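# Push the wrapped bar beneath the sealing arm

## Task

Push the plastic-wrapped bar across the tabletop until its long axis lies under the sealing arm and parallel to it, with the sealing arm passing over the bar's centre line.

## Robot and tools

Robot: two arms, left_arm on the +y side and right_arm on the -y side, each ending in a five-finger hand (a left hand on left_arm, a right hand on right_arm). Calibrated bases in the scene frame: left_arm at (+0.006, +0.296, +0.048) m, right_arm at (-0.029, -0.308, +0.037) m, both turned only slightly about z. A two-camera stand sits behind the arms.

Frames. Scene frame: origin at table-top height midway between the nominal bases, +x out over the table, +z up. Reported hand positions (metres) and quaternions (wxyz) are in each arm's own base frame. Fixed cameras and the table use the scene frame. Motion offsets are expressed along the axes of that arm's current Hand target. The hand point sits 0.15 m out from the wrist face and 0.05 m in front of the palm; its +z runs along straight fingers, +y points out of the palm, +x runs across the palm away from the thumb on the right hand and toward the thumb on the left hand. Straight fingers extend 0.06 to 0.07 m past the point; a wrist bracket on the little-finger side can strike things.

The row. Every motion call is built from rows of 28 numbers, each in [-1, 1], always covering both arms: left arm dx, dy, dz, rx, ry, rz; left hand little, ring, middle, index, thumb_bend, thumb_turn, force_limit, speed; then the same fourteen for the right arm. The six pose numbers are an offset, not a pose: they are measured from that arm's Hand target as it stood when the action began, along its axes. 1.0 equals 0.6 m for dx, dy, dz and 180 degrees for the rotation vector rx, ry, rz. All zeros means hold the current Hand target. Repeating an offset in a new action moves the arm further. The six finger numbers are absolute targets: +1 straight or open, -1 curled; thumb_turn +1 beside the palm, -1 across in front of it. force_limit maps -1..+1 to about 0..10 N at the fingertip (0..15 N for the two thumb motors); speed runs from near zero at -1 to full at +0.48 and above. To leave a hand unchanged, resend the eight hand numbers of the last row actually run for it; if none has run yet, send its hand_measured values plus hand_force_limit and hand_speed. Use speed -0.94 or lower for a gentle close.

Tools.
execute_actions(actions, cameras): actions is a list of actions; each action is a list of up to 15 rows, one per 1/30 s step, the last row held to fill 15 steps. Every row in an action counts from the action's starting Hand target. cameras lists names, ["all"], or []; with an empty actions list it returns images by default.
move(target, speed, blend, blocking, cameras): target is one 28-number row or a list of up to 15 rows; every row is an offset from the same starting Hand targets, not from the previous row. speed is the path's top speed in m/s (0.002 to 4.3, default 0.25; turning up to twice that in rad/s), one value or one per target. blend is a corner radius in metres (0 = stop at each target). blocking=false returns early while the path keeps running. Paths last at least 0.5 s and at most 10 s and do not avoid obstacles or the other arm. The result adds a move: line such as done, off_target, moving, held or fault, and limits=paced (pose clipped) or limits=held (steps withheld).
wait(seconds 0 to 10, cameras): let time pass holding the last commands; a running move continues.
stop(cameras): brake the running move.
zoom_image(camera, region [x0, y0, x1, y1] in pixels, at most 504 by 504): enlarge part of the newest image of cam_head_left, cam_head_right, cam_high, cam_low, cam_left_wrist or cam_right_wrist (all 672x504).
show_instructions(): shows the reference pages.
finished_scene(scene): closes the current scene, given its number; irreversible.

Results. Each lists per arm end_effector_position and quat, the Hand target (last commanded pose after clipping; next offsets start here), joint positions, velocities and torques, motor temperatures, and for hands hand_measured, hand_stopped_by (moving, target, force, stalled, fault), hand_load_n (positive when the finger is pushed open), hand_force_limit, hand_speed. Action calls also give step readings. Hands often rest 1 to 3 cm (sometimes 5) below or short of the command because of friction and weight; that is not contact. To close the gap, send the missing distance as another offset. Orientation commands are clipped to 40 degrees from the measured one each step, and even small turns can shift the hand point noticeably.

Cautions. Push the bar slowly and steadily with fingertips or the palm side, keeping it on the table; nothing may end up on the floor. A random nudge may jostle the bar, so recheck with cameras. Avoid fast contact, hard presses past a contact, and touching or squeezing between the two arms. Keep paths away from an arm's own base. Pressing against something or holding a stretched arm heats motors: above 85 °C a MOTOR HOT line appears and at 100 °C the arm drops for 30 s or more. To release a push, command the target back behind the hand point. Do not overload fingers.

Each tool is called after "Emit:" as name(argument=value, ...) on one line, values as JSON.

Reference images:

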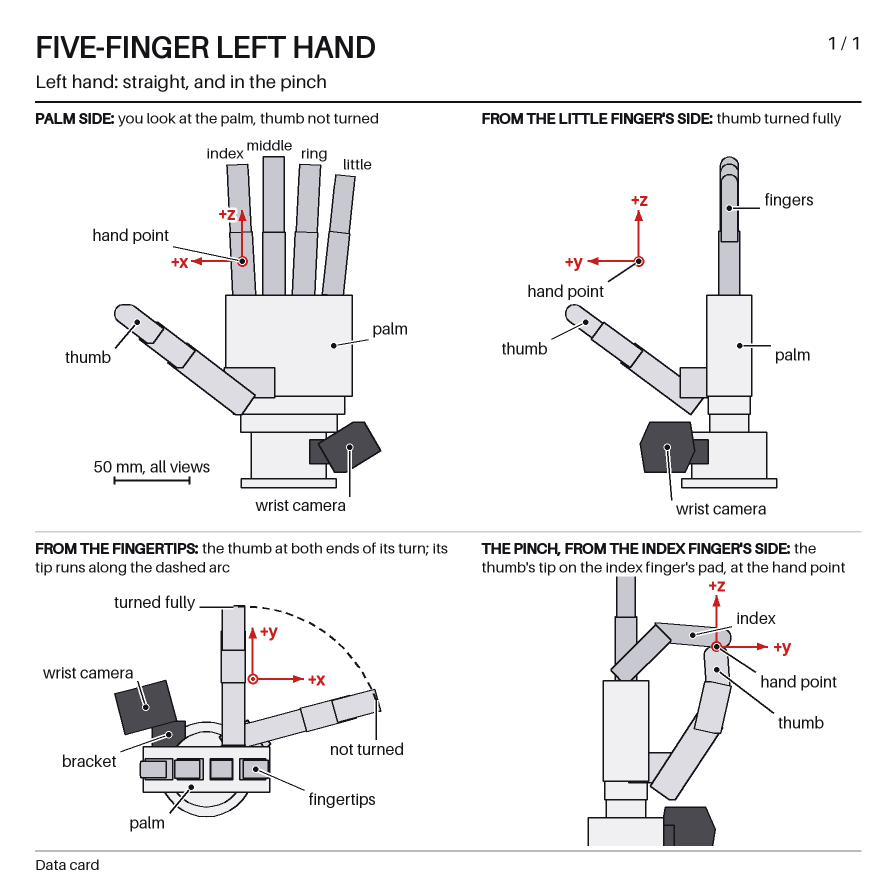

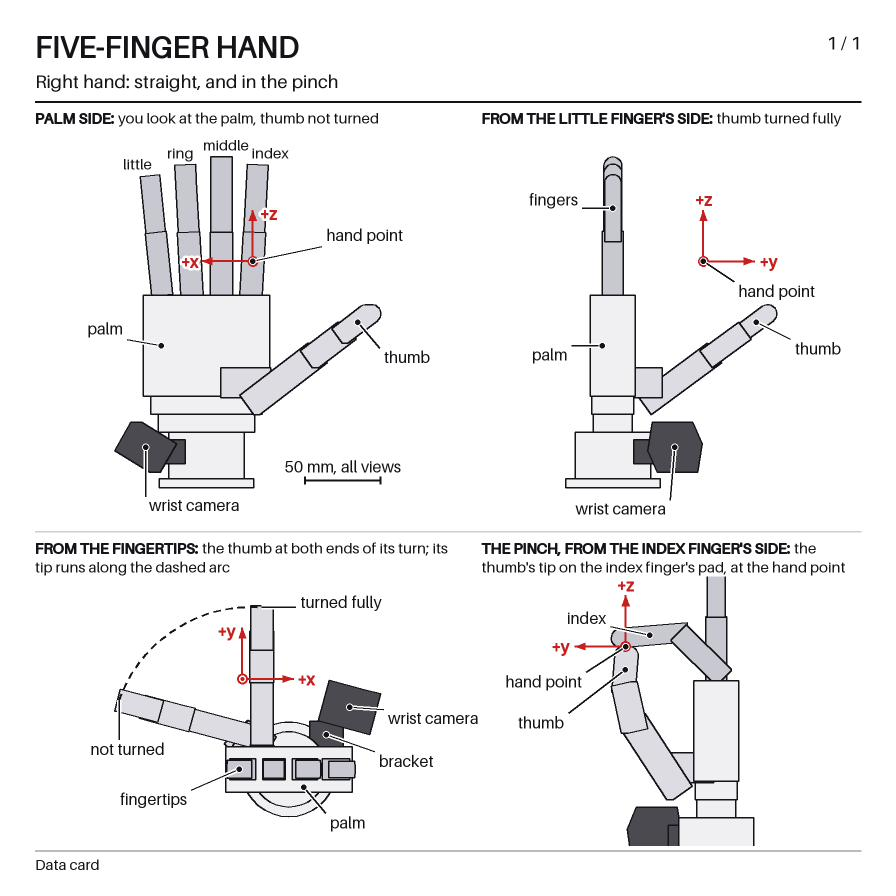

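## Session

Emit:
execute_actions(actions=[])

Emit:
zoom_image(camera="cam_high", region=[160, 90, 500, 390])

Emit:
zoom_image(camera="cam_head_left", region=[240, 180, 440, 330])

Scene clock: 0.00 s.
left_arm: end_effector_position=(+0.0848, -0.2537, +0.0563) hand_measured=(+1.000, +1.000, +1.000, +1.000, +1.000, +1.000) hand_load_n=(+0.0, +0.0, +0.0, +0.0, +0.0, +0.0) hand_stopped_by=(target, target, target, target, target, target) hand_force_limit=0.00 hand_speed=-0.80 end_effector_quat_wxyz=(-0.031, +0.898, -0.258, -0.355) | right_arm: end_effector_position=(+0.2188, +0.0892, +0.2172) hand_measured=(+1.000, +1.000, +1.000, +1.000, +1.000, +1.000) hand_load_n=(+0.0, +0.0, +0.0, +0.0, +0.0, +0.0) hand_stopped_by=(target, target, target, target, target, target) hand_force_limit=0.00 hand_speed=-0.80 end_effector_quat_wxyz=(+0.383, -0.061, +0.897, +0.213)
Joint positions: left_arm=[-0.825 1.515 0.832 -1.563 0.299 -1.731] | right_arm=[-0.497 0.3 0.433 -1.155 -0.764 1.164]
Joint velocities: within noise
Joint torques (N m): no reading
Motor temperatures (°C): left_arm=[31 29 35 30 28 29] | right_arm=[32 29 35 31 30 30]
Heat: left arm: hottest elbow 35 °C; right arm: hottest elbow 35 °C.
Hand target: left_arm +0.0891, -0.2584, +0.0595; -0.028, +0.900, -0.259, -0.350 | right_arm +0.2212, +0.0879, +0.2304; +0.394, -0.066, +0.893, +0.206

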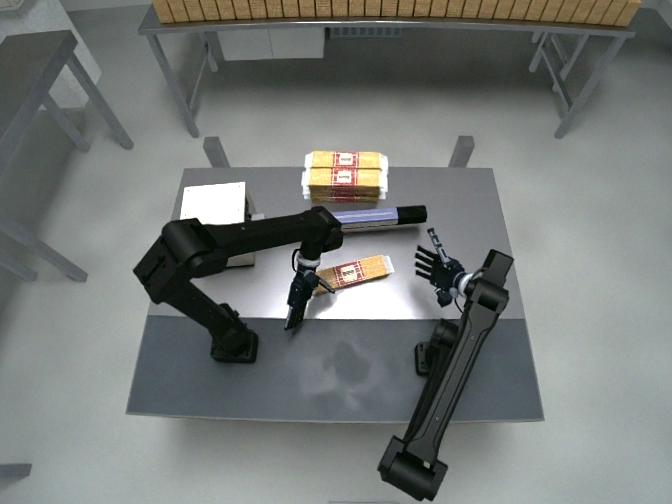

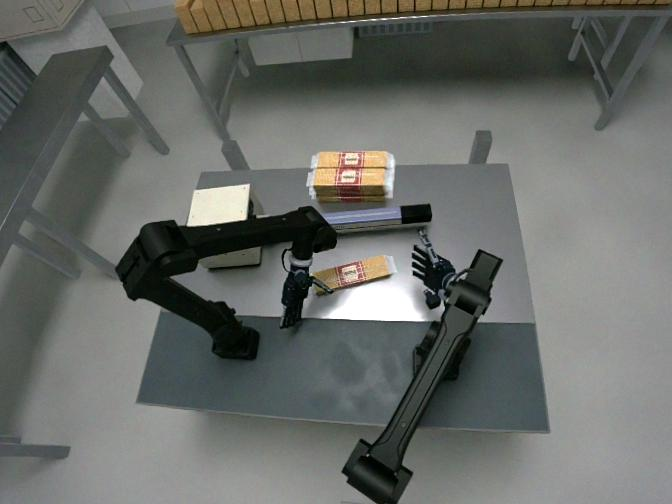

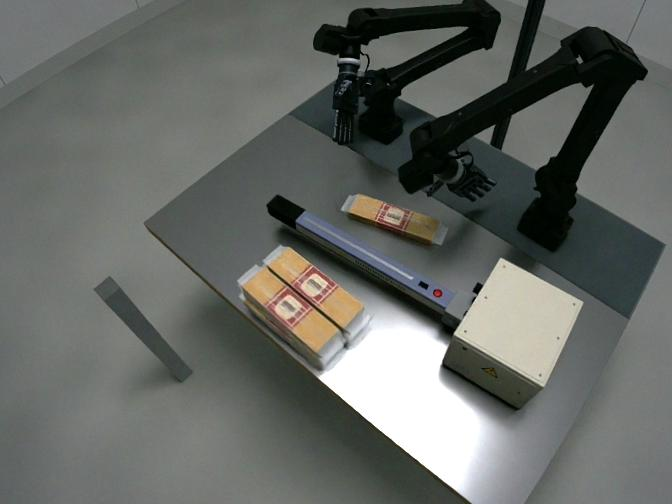

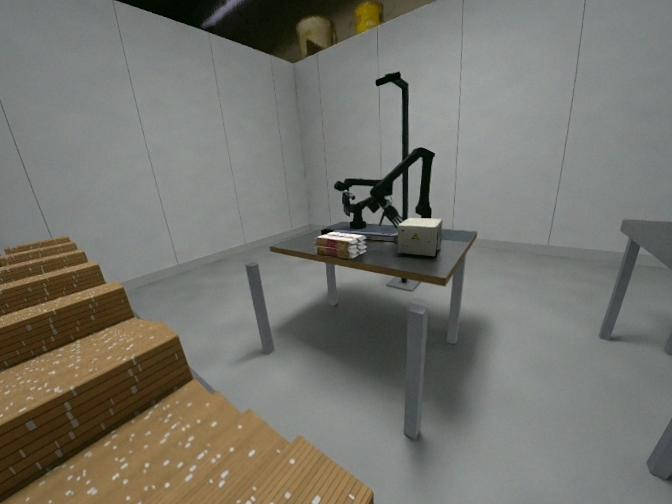

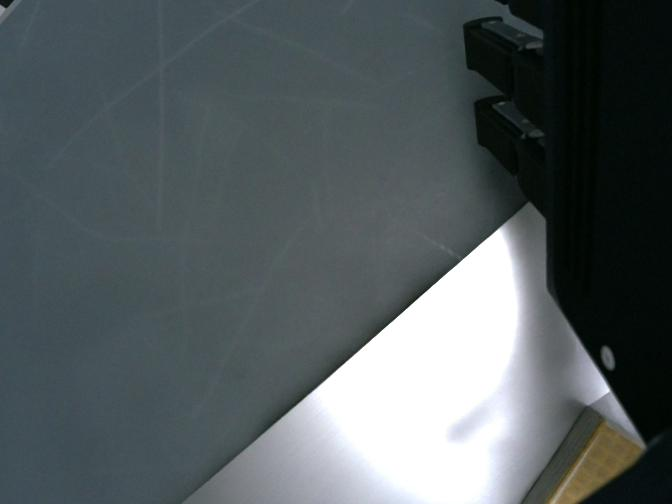

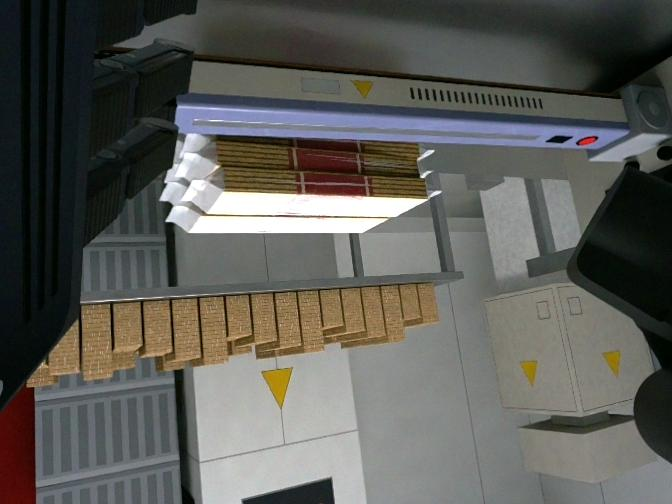

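Scaled by 1.482 from the camera's 672x504 image, which has a finer 960x720 frame.

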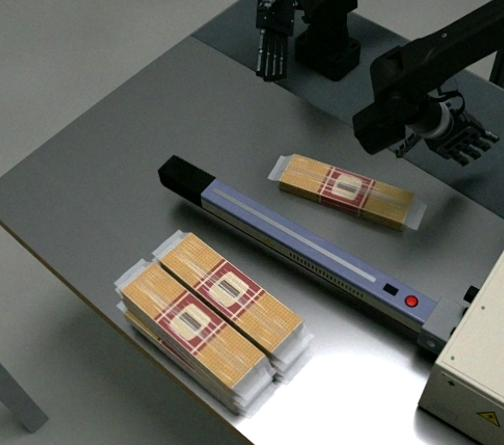

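Scaled by 2.520 from the camera's 672x504 image, which has a finer 960x720 frame.

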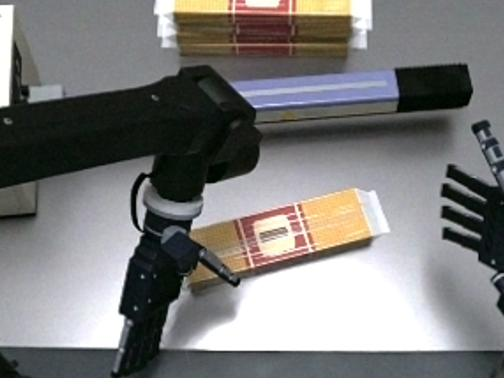

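Emit:
move(target=[[-0.1133,0.1447,-0.1225,0.2233,0.2238,0.2667,1,1,1,1,1,1,0,-0.8,0,0,0,0,0,0,1,1,1,1,1,1,0,-0.8],[0.0117,0.2018,-0.0645,0.2233,0.2238,0.2667,1,1,1,1,1,1,0,-0.8,0,0,0,0,0,0,1,1,1,1,1,1,0,-0.8],[0.0997,0.1840,0.0385,0.2233,0.2238,0.2667,1,1,1,1,1,1,0,-0.8,0,0,0,0,0,0,1,1,1,1,1,1,0,-0.8]], speed=[0.3,0.25,0.15], blend=[0.03,0.02,0], cameras=["cam_high","cam_head_left"])

Emit:
zoom_image(camera="cam_high", region=[280, 100, 500, 320])

Scene clock: 77.17 s.
left_arm: end_effector_position=(+0.0639, -0.3746, +0.0217) hand_measured=(+1.000, +1.000, +1.000, +1.000, +1.000, +1.000) hand_load_n=(+0.0, +0.0, +0.0, +0.0, +0.0, +0.0) hand_stopped_by=(target, target, target, target, target, target) hand_force_limit=0.00 hand_speed=-0.80 end_effector_quat_wxyz=(-0.094, +0.729, -0.672, +0.090) | right_arm: end_effector_position=(+0.2188, +0.0892, +0.2172) hand_measured=(+1.000, +1.000, +1.000, +1.000, +1.000, +1.000) hand_load_n=(+0.0, +0.0, +0.0, +0.0, +0.0, +0.0) hand_stopped_by=(target, target, target, target, target, target) hand_force_limit=0.00 hand_speed=-0.80 end_effector_quat_wxyz=(+0.383, -0.061, +0.897, +0.213)
Joint positions: left_arm=[-1.369 1.419 0.817 -0.931 -0.258 -1.446] | right_arm=[-0.497 0.3 0.433 -1.155 -0.764 1.164]
Joint torques (N m): left_arm=[-2.55 -9.29 5.49 0.59 -0.11 0.15] | right_arm=[-0.62 0.21 11.17 1.26 -0.62 0.09]
Motor temperatures (°C): left_arm=[31 30 38 30 28 29] | right_arm=[32 29 42 31 30 30]
Heat: left arm: hottest elbow 38 °C; right arm: hottest elbow 42 °C.
Hand target: left_arm +0.0584, -0.3751, +0.0180; -0.095, +0.721, -0.681, +0.090 | right_arm +0.2212, +0.0879, +0.2304; +0.394, -0.066, +0.893, +0.206
Off the commanded pose: left_arm 0.007 m, 1 deg | right_arm 0.013 m, 2 deg.
move: off_target (right_arm)
Images, in order (width x height): cam_head_left 672x504, cam_high 672x504.

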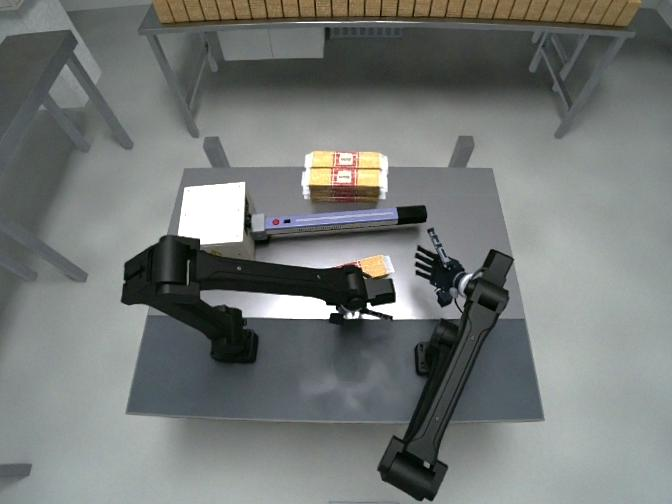

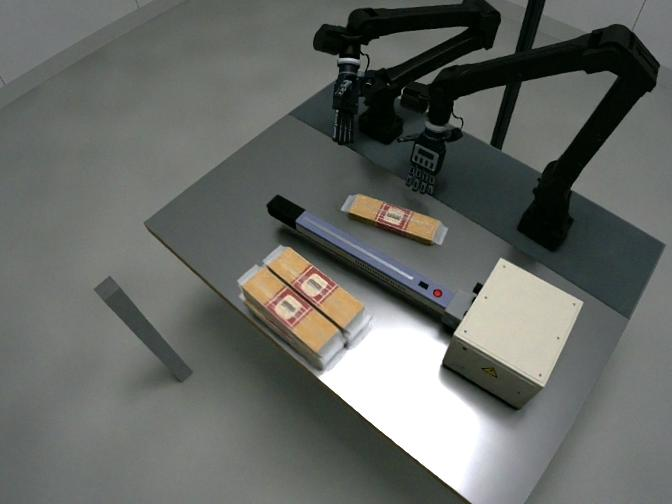

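Scaled by 2.291 from the camera's 672x504 image, which has a finer 960x720 frame.

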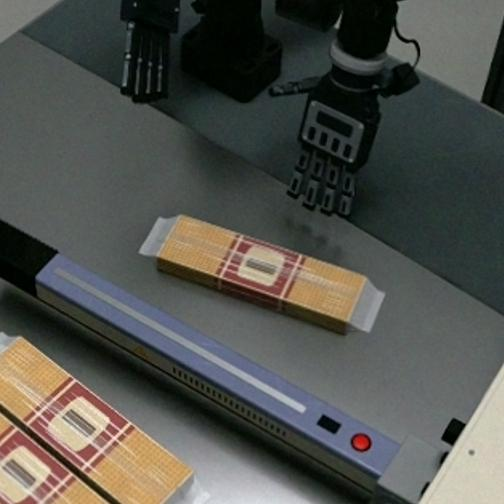

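Emit:
move(target=[0.0177,-0.3893,0.1028,0,0,0,1,1,1,1,1,1,0,-0.8,0,0,0,0,0,0,1,1,1,1,1,1,0,-0.8], speed=0.12, cameras=["cam_high","cam_head_left","cam_head_right"])

Emit:
zoom_image(camera="cam_high", region=[290, 190, 430, 290])

Emit:
zoom_image(camera="cam_head_left", region=[290, 200, 410, 260])

Emit:
zoom_image(camera="cam_head_right", region=[290, 200, 410, 260])

Scene clock: 90.90 s.
left_arm: end_effector_position=(+0.2782, -0.3578, +0.0090) hand_measured=(+1.000, +1.000, +1.000, +1.000, +1.000, +1.000) hand_load_n=(+0.0, +0.0, -0.5, +0.0, +0.0, +0.0) hand_stopped_by=(target, target, target, target, target, target) hand_force_limit=0.00 hand_speed=-0.80 end_effector_quat_wxyz=(-0.096, +0.718, -0.686, +0.069) | right_arm: end_effector_position=(+0.2188, +0.0892, +0.2172) hand_measured=(+1.000, +1.000, +1.000, +1.000, +1.000, +1.000) hand_load_n=(+0.0, +0.5, +0.0, +0.0, +0.0, +0.0) hand_stopped_by=(target, target, target, target, target, target) hand_force_limit=0.00 hand_speed=-0.80 end_effector_quat_wxyz=(+0.383, -0.061, +0.897, +0.213)
Joint positions: left_arm=[-0.852 1.647 1.043 -0.845 -0.203 -0.887] | right_arm=[-0.497 0.3 0.433 -1.155 -0.764 1.164]
Joint torques (N m): left_arm=[-0.32 -12.57 9.13 0.91 -0.04 0.12] | right_arm=[-0.56 0.21 11.37 1.33 -0.62 0.12]
Heat: left arm: hottest elbow 39 °C; right arm: hottest elbow 42 °C.
Hand target: left_arm +0.3003, -0.3721, +0.0190; -0.095, +0.721, -0.681, +0.090 | right_arm +0.2212, +0.0879, +0.2304; +0.394, -0.066, +0.893, +0.206
Off the commanded pose: left_arm 0.028 m, 2 deg | right_arm 0.013 m, 2 deg.
move: off_target (left_arm, right_arm)
Images, in order (width x height): cam_head_left 672x504, cam_head_right 672x504, cam_high 672x504.

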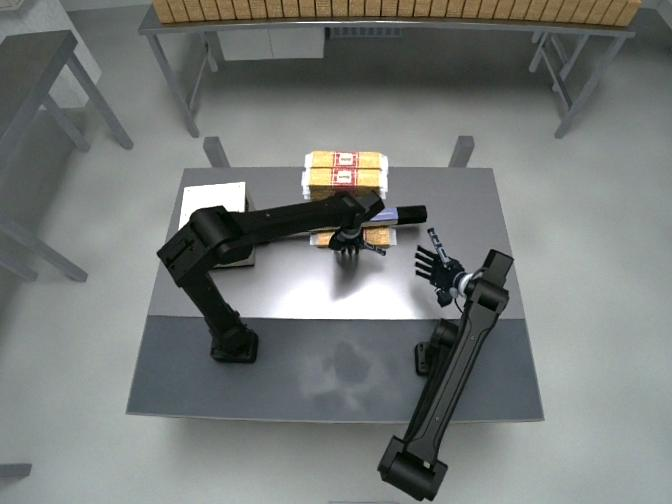

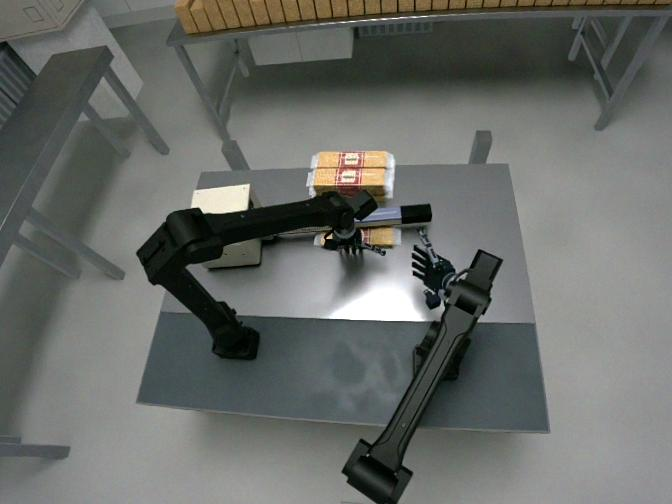

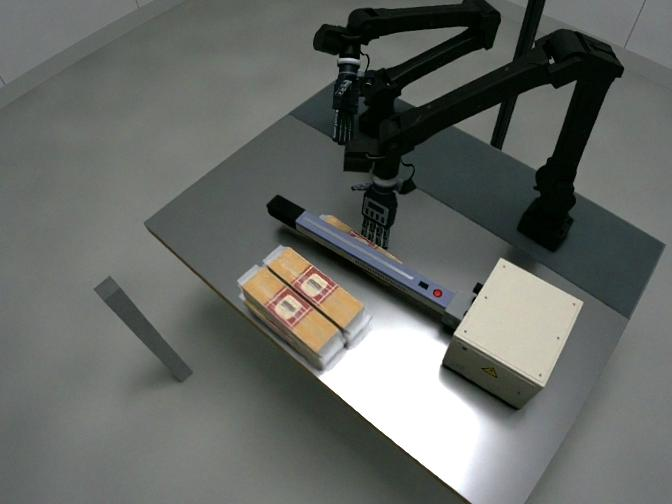

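Scaled by 3.600 from the camera's 672x504 image, which has a finer 960x720 frame.

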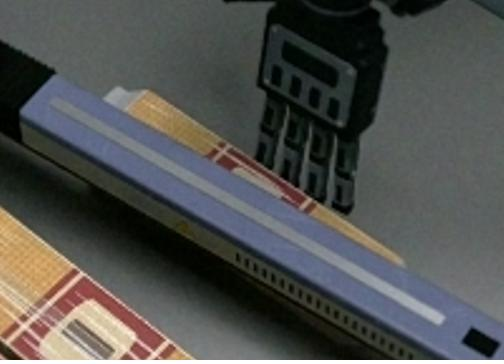

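Scaled by 4.200 from the camera's 672x504 image, which has a finer 960x720 frame.

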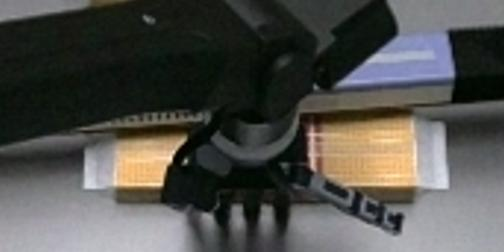

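Scaled by 4.200 from the camera's 672x504 image, which has a finer 960x720 frame.

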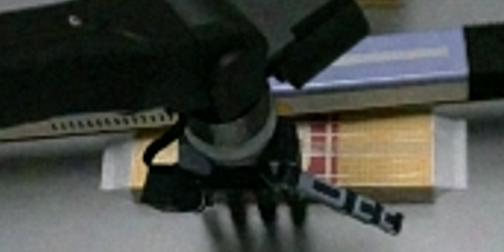

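Emit:
move(target=[[-0.0168,0.0873,-0.0253,0,0,-0.0028,1,1,1,1,1,1,0,-0.8,0,0,0,0,0,0,1,1,1,1,1,1,0,-0.8],[0.0665,0.092,-0.0265,0,0,-0.0028,1,1,1,1,1,1,0,-0.8,0,0,0,0,0,0,1,1,1,1,1,1,0,-0.8],[0.069,-0.0365,0.008,0,0,-0.0028,1,1,1,1,1,1,0,-0.8,0,0,0,0,0,0,1,1,1,1,1,1,0,-0.8]], speed=0.12, blend=[0.01,0.01,0], cameras=["cam_high","cam_head_left","cam_head_right"])

Emit:
zoom_image(camera="cam_high", region=[290, 190, 430, 290])

Emit:
zoom_image(camera="cam_head_left", region=[290, 200, 410, 260])

Emit:
zoom_image(camera="cam_head_right", region=[290, 200, 410, 260])

Scene clock: 115.00 s.
left_arm: end_effector_position=(+0.3049, -0.4018, +0.0107) hand_measured=(+1.000, +1.000, +1.000, +1.000, +1.000, +1.000) hand_load_n=(-0.5, -1.0, +0.0, +0.0, -0.5, +0.0) hand_stopped_by=(target, target, target, target, target, target) hand_force_limit=0.00 hand_speed=-0.80 end_effector_quat_wxyz=(-0.094, +0.722, -0.681, +0.077) | right_arm: end_effector_position=(+0.2188, +0.0892, +0.2172) hand_measured=(+1.000, +1.000, +1.000, +1.000, +1.000, +1.000) hand_load_n=(+0.0, +0.0, +0.0, +0.0, +0.0, +0.0) hand_stopped_by=(target, target, target, target, target, target) hand_force_limit=0.00 hand_speed=-0.80 end_effector_quat_wxyz=(+0.383, -0.061, +0.897, +0.213)
Joint positions: left_arm=[-0.87 1.749 1.187 -0.875 -0.205 -0.914] | right_arm=[-0.497 0.3 0.433 -1.155 -0.764 1.164]
Joint torques (N m): left_arm=[-0.26 -14.45 9.44 0.29 -0.09 0.17] | right_arm=[-0.73 -0.44 11.4 1.28 -0.6 0.12]
Heat: left arm: hottest elbow 40 °C; right arm: hottest elbow 43 °C.
Hand target: left_arm +0.3251, -0.4121, +0.0201; -0.095, +0.724, -0.678, +0.090 | right_arm +0.2212, +0.0879, +0.2304; +0.394, -0.066, +0.893, +0.206
Off the commanded pose: left_arm 0.024 m, 2 deg | right_arm 0.013 m, 2 deg.
move: off_target (left_arm, right_arm)
Images, in order (width x height): cam_head_left 672x504, cam_head_right 672x504, cam_high 672x504.

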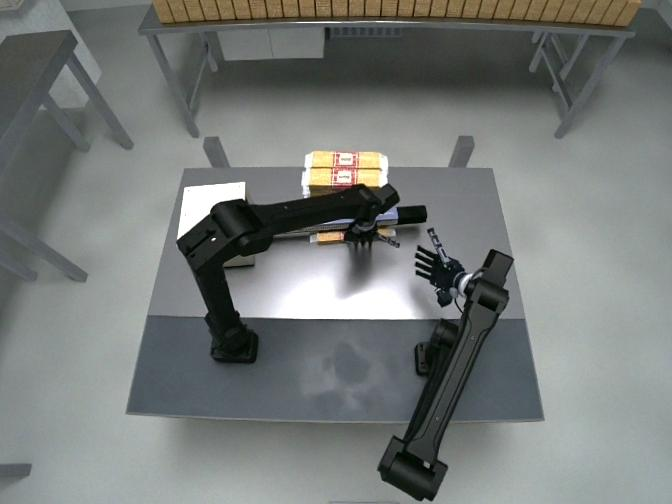

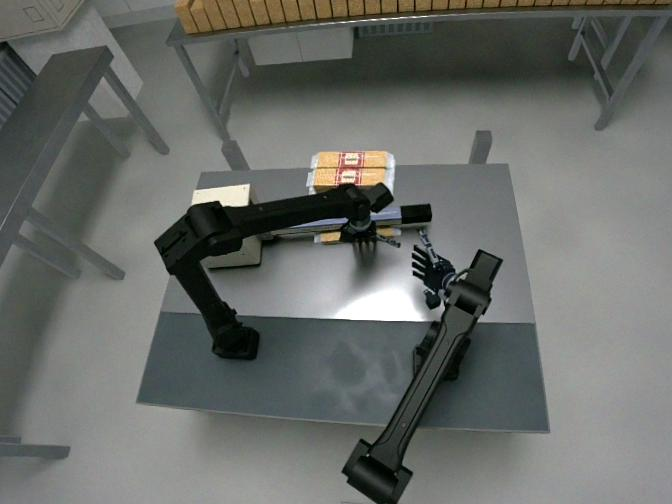

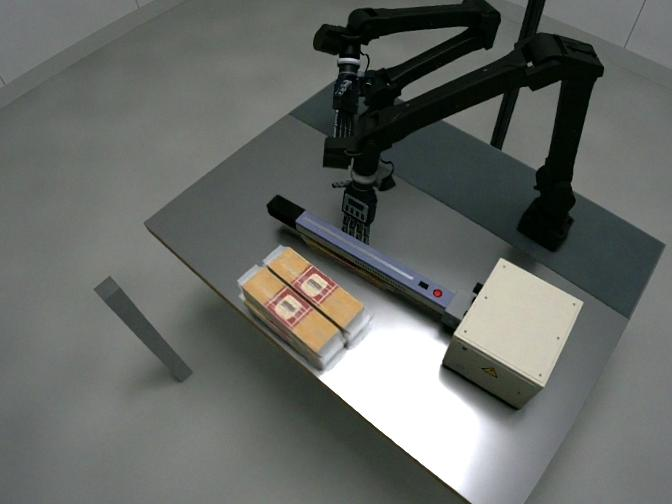

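Scaled by 3.600 from the camera's 672x504 image, which has a finer 960x720 frame.

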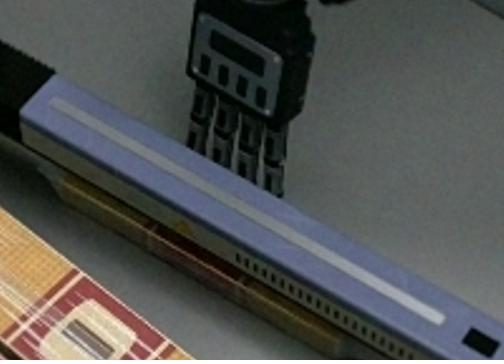

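Scaled by 4.200 from the camera's 672x504 image, which has a finer 960x720 frame.

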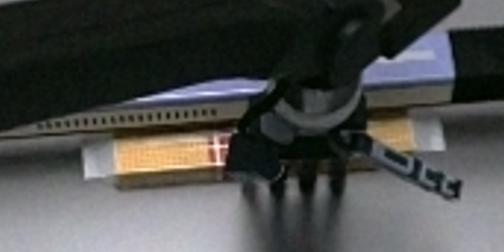

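Scaled by 4.200 from the camera's 672x504 image, which has a finer 960x720 frame.

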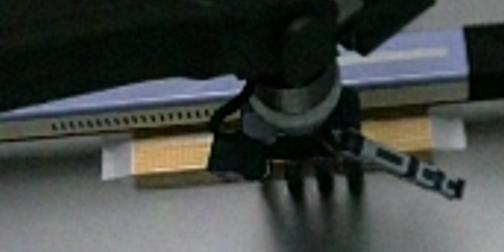

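Emit:
zoom_image(camera="cam_high", region=[295, 220, 395, 295])

Emit:
zoom_image(camera="cam_head_left", region=[305, 215, 405, 255])

Emit:
zoom_image(camera="cam_head_right", region=[305, 215, 405, 255])

Scaled by 5.040 from the camera's 672x504 image, which has a finer 960x720 frame.

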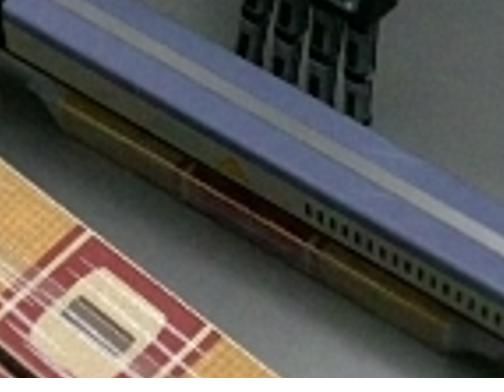

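Scaled by 5.040 from the camera's 672x504 image, which has a finer 960x720 frame.

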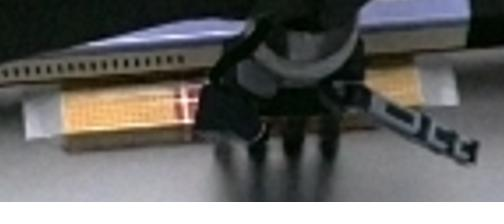

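Scaled by 5.040 from the camera's 672x504 image, which has a finer 960x720 frame.

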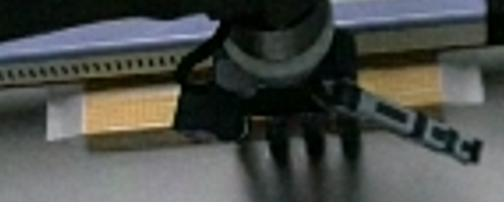

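Emit:
zoom_image(camera="cam_head_right", region=[365, 220, 405, 250])

Emit:
zoom_image(camera="cam_head_right", region=[310, 220, 350, 250])

Emit:
zoom_image(camera="cam_high", region=[300, 225, 340, 265])

Emit:
zoom_image(camera="cam_high", region=[350, 255, 390, 295])

Scaled by 12.600 from the camera's 672x504 image, which has a finer 960x720 frame.

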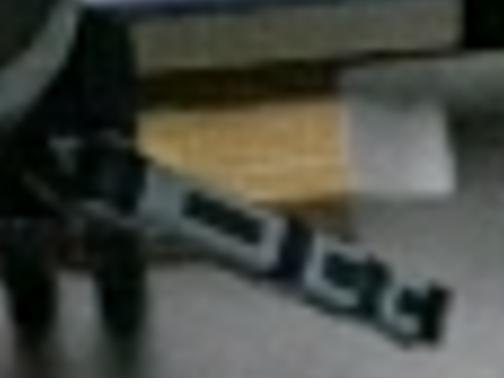

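Scaled by 12.600 from the camera's 672x504 image, which has a finer 960x720 frame.

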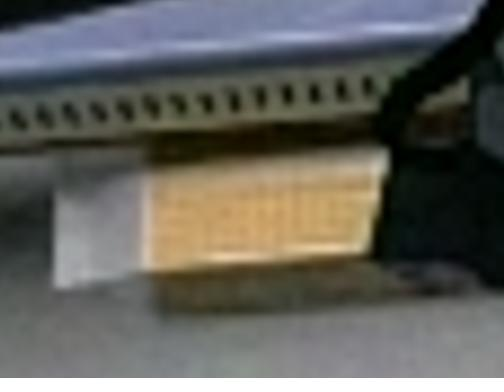

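Scaled by 12.600 from the camera's 672x504 image, which has a finer 960x720 frame.

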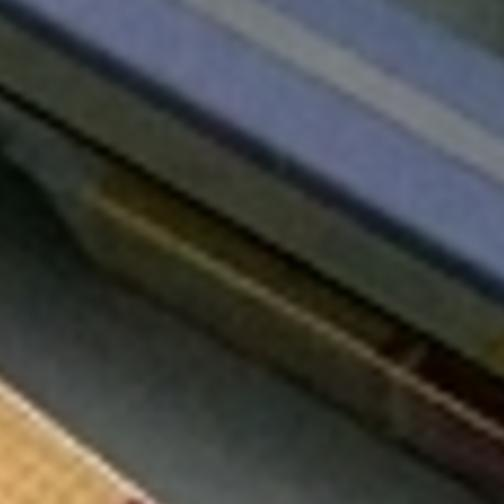

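Scaled by 12.600 from the camera's 672x504 image, which has a finer 960x720 frame.

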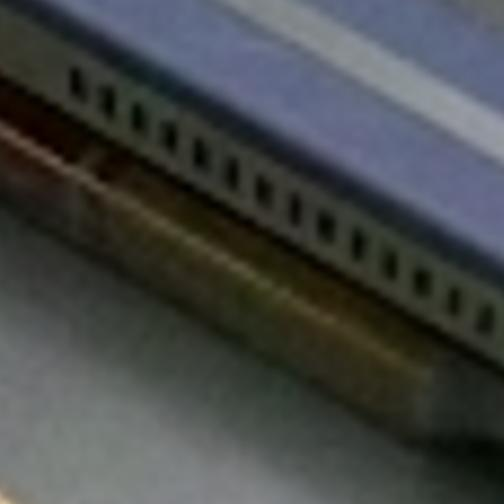

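Emit:
move(target=[0,-0.0235,0.0063,0,0,0,1,1,1,1,1,1,0,-0.8,0,0,0,0,0,0,1,1,1,1,1,1,0,-0.8], speed=0.08, cameras=["cam_high","cam_head_right"])

Emit:
zoom_image(camera="cam_head_right", region=[365, 220, 405, 250])

Emit:
zoom_image(camera="cam_head_right", region=[310, 220, 350, 250])

Emit:
zoom_image(camera="cam_high", region=[300, 225, 340, 265])

Emit:
zoom_image(camera="cam_high", region=[350, 255, 390, 295])

Scene clock: 136.20 s.
left_arm: end_effector_position=(+0.3174, -0.4016, +0.0106) hand_measured=(+1.000, +1.000, +1.000, +1.000, +1.000, +1.000) hand_load_n=(+0.0, -1.5, +0.0, +0.0, +0.0, +0.0) hand_stopped_by=(target, target, target, target, target, target) hand_force_limit=0.00 hand_speed=-0.80 end_effector_quat_wxyz=(-0.094, +0.721, -0.682, +0.076) | right_arm: end_effector_position=(+0.2188, +0.0892, +0.2172) hand_measured=(+1.000, +1.000, +1.000, +1.000, +1.000, +1.000) hand_load_n=(+0.0, +0.0, +0.0, +0.0, +0.0, +0.0) hand_stopped_by=(target, target, target, target, target, target) hand_force_limit=0.00 hand_speed=-0.80 end_effector_quat_wxyz=(+0.383, -0.061, +0.897, +0.213)
Joint positions: left_arm=[-0.85 1.768 1.213 -0.88 -0.2 -0.892] | right_arm=[-0.497 0.3 0.433 -1.155 -0.764 1.164]
Joint torques (N m): left_arm=[-0.03 -14.62 9.58 0.42 -0.11 0.18] | right_arm=[-0.73 0.67 11.33 1.51 -0.61 0.09]
Motor temperatures (°C): left_arm=[31 31 43 30 28 29] | right_arm=[32 29 44 31 30 30]
Heat: left arm: hottest elbow 43 °C; right arm: hottest elbow 44 °C.
Hand target: left_arm +0.3395, -0.4111, +0.0200; -0.094, +0.724, -0.678, +0.090 | right_arm +0.2212, +0.0879, +0.2304; +0.394, -0.066, +0.893, +0.206
Off the commanded pose: left_arm 0.026 m, 2 deg | right_arm 0.013 m, 2 deg.
move: off_target (left_arm, right_arm)
Images, in order (width x height): cam_head_right 672x504, cam_high 672x504.

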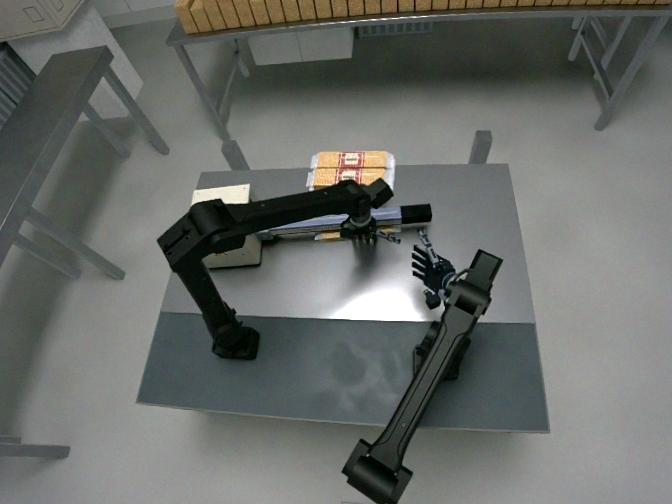

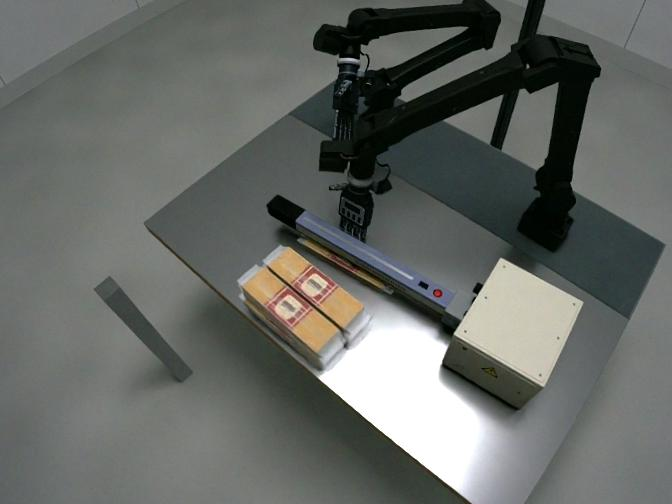

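Scaled by 12.600 from the camera's 672x504 image, which has a finer 960x720 frame.

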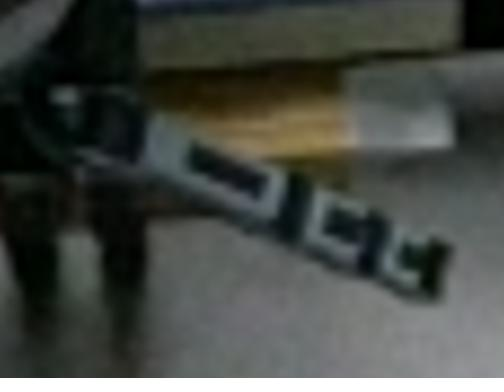

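Scaled by 12.600 from the camera's 672x504 image, which has a finer 960x720 frame.

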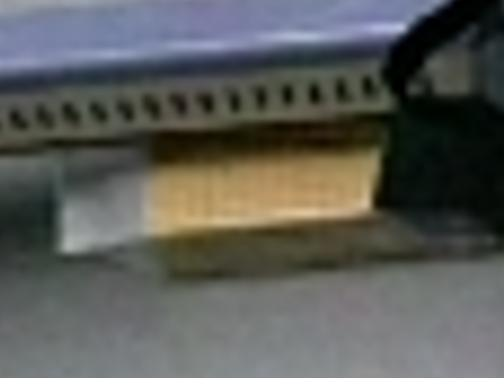

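Scaled by 12.600 from the camera's 672x504 image, which has a finer 960x720 frame.

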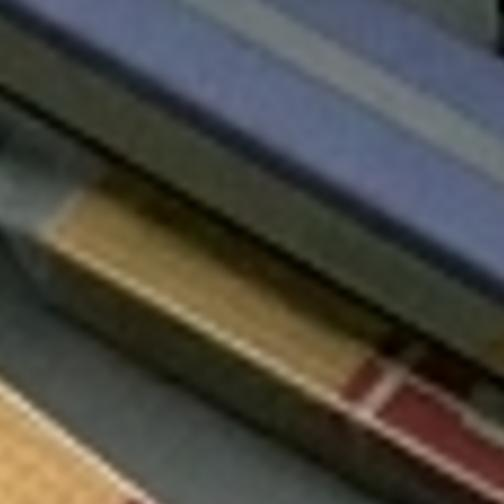

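Scaled by 12.600 from the camera's 672x504 image, which has a finer 960x720 frame.

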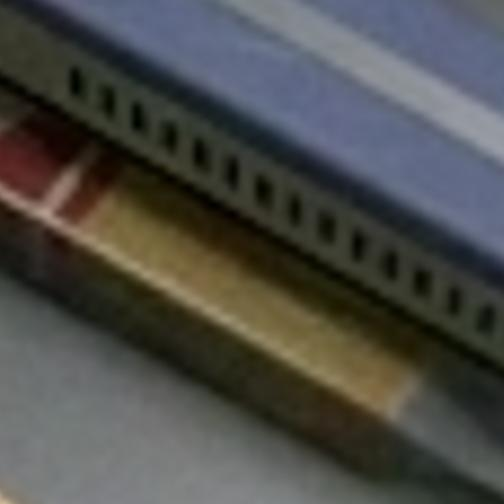

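Emit:
move(target=[-0.001,0.1292,-0.0347,0,0,0,1,1,1,1,1,1,0,-0.8,0,0,0,0,0,0,1,1,1,1,1,1,0,-0.8], speed=0.15, cameras=["cam_high","cam_head_left","cam_head_right"])

Emit:
zoom_image(camera="cam_high", region=[295, 220, 395, 295])

Emit:
zoom_image(camera="cam_head_left", region=[305, 215, 405, 255])

Scene clock: 148.50 s.
left_arm: end_effector_position=(+0.2615, -0.4127, +0.0149) hand_measured=(+1.000, +1.000, +1.000, +1.000, +1.000, +1.000) hand_load_n=(+0.0, +0.0, +0.0, +0.0, -0.5, +0.0) hand_stopped_by=(target, target, target, target, target, target) hand_force_limit=0.00 hand_speed=-0.80 end_effector_quat_wxyz=(-0.096, +0.723, -0.680, +0.081) | right_arm: end_effector_position=(+0.2188, +0.0892, +0.2172) hand_measured=(+1.000, +1.000, +1.000, +1.000, +1.000, +1.000) hand_load_n=(+0.0, +0.0, +0.0, +0.0, +0.0, +0.0) hand_stopped_by=(target, target, target, target, target, target) hand_force_limit=0.00 hand_speed=-0.80 end_effector_quat_wxyz=(+0.383, -0.061, +0.897, +0.213)
Joint positions: left_arm=[-0.958 1.7 1.132 -0.88 -0.221 -1.005] | right_arm=[-0.497 0.3 0.433 -1.155 -0.764 1.164]
Joint torques (N m): left_arm=[-2.08 -16.15 5.52 0.72 -0.08 -0.04] | right_arm=[-1.03 0.15 11.36 1.36 -0.61 0.06]
Heat: left arm: hottest elbow 42 °C; right arm: hottest elbow 44 °C.
Hand target: left_arm +0.2596, -0.4158, +0.0200; -0.095, +0.724, -0.678, +0.090 | right_arm +0.2212, +0.0879, +0.2304; +0.394, -0.066, +0.893, +0.206
Off the commanded pose: left_arm 0.006 m, 1 deg | right_arm 0.013 m, 2 deg.
move: off_target (right_arm)
Images, in order (width x height): cam_head_left 672x504, cam_head_right 672x504, cam_high 672x504.

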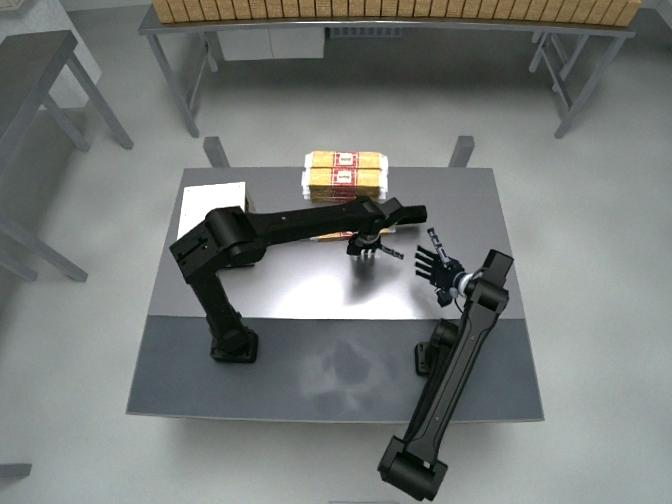

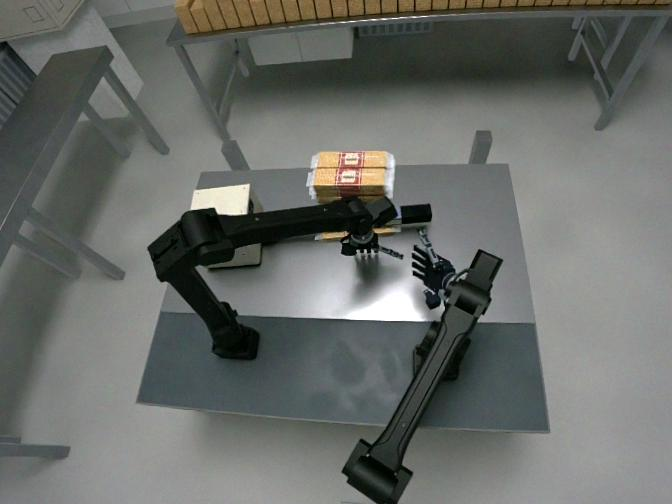

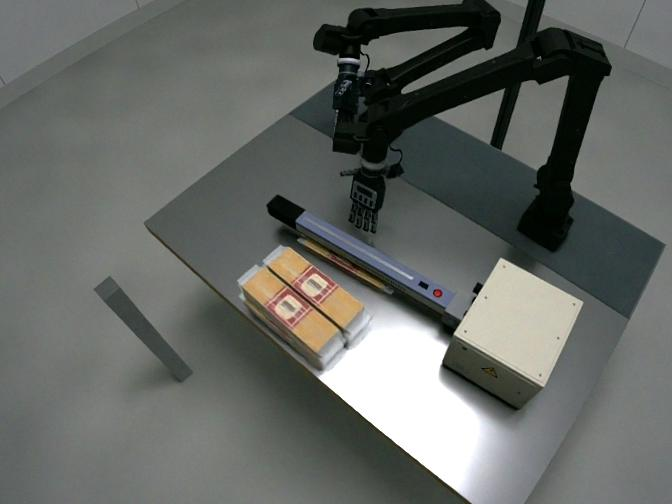

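Scaled by 5.040 from the camera's 672x504 image, which has a finer 960x720 frame.

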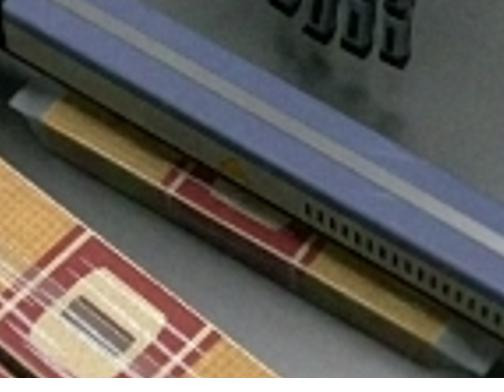

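Scaled by 5.040 from the camera's 672x504 image, which has a finer 960x720 frame.

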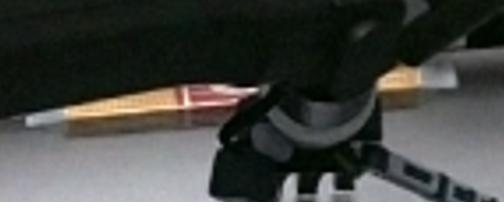

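Emit:
finished_scene(scene=2)

The scene is finished: the task was done.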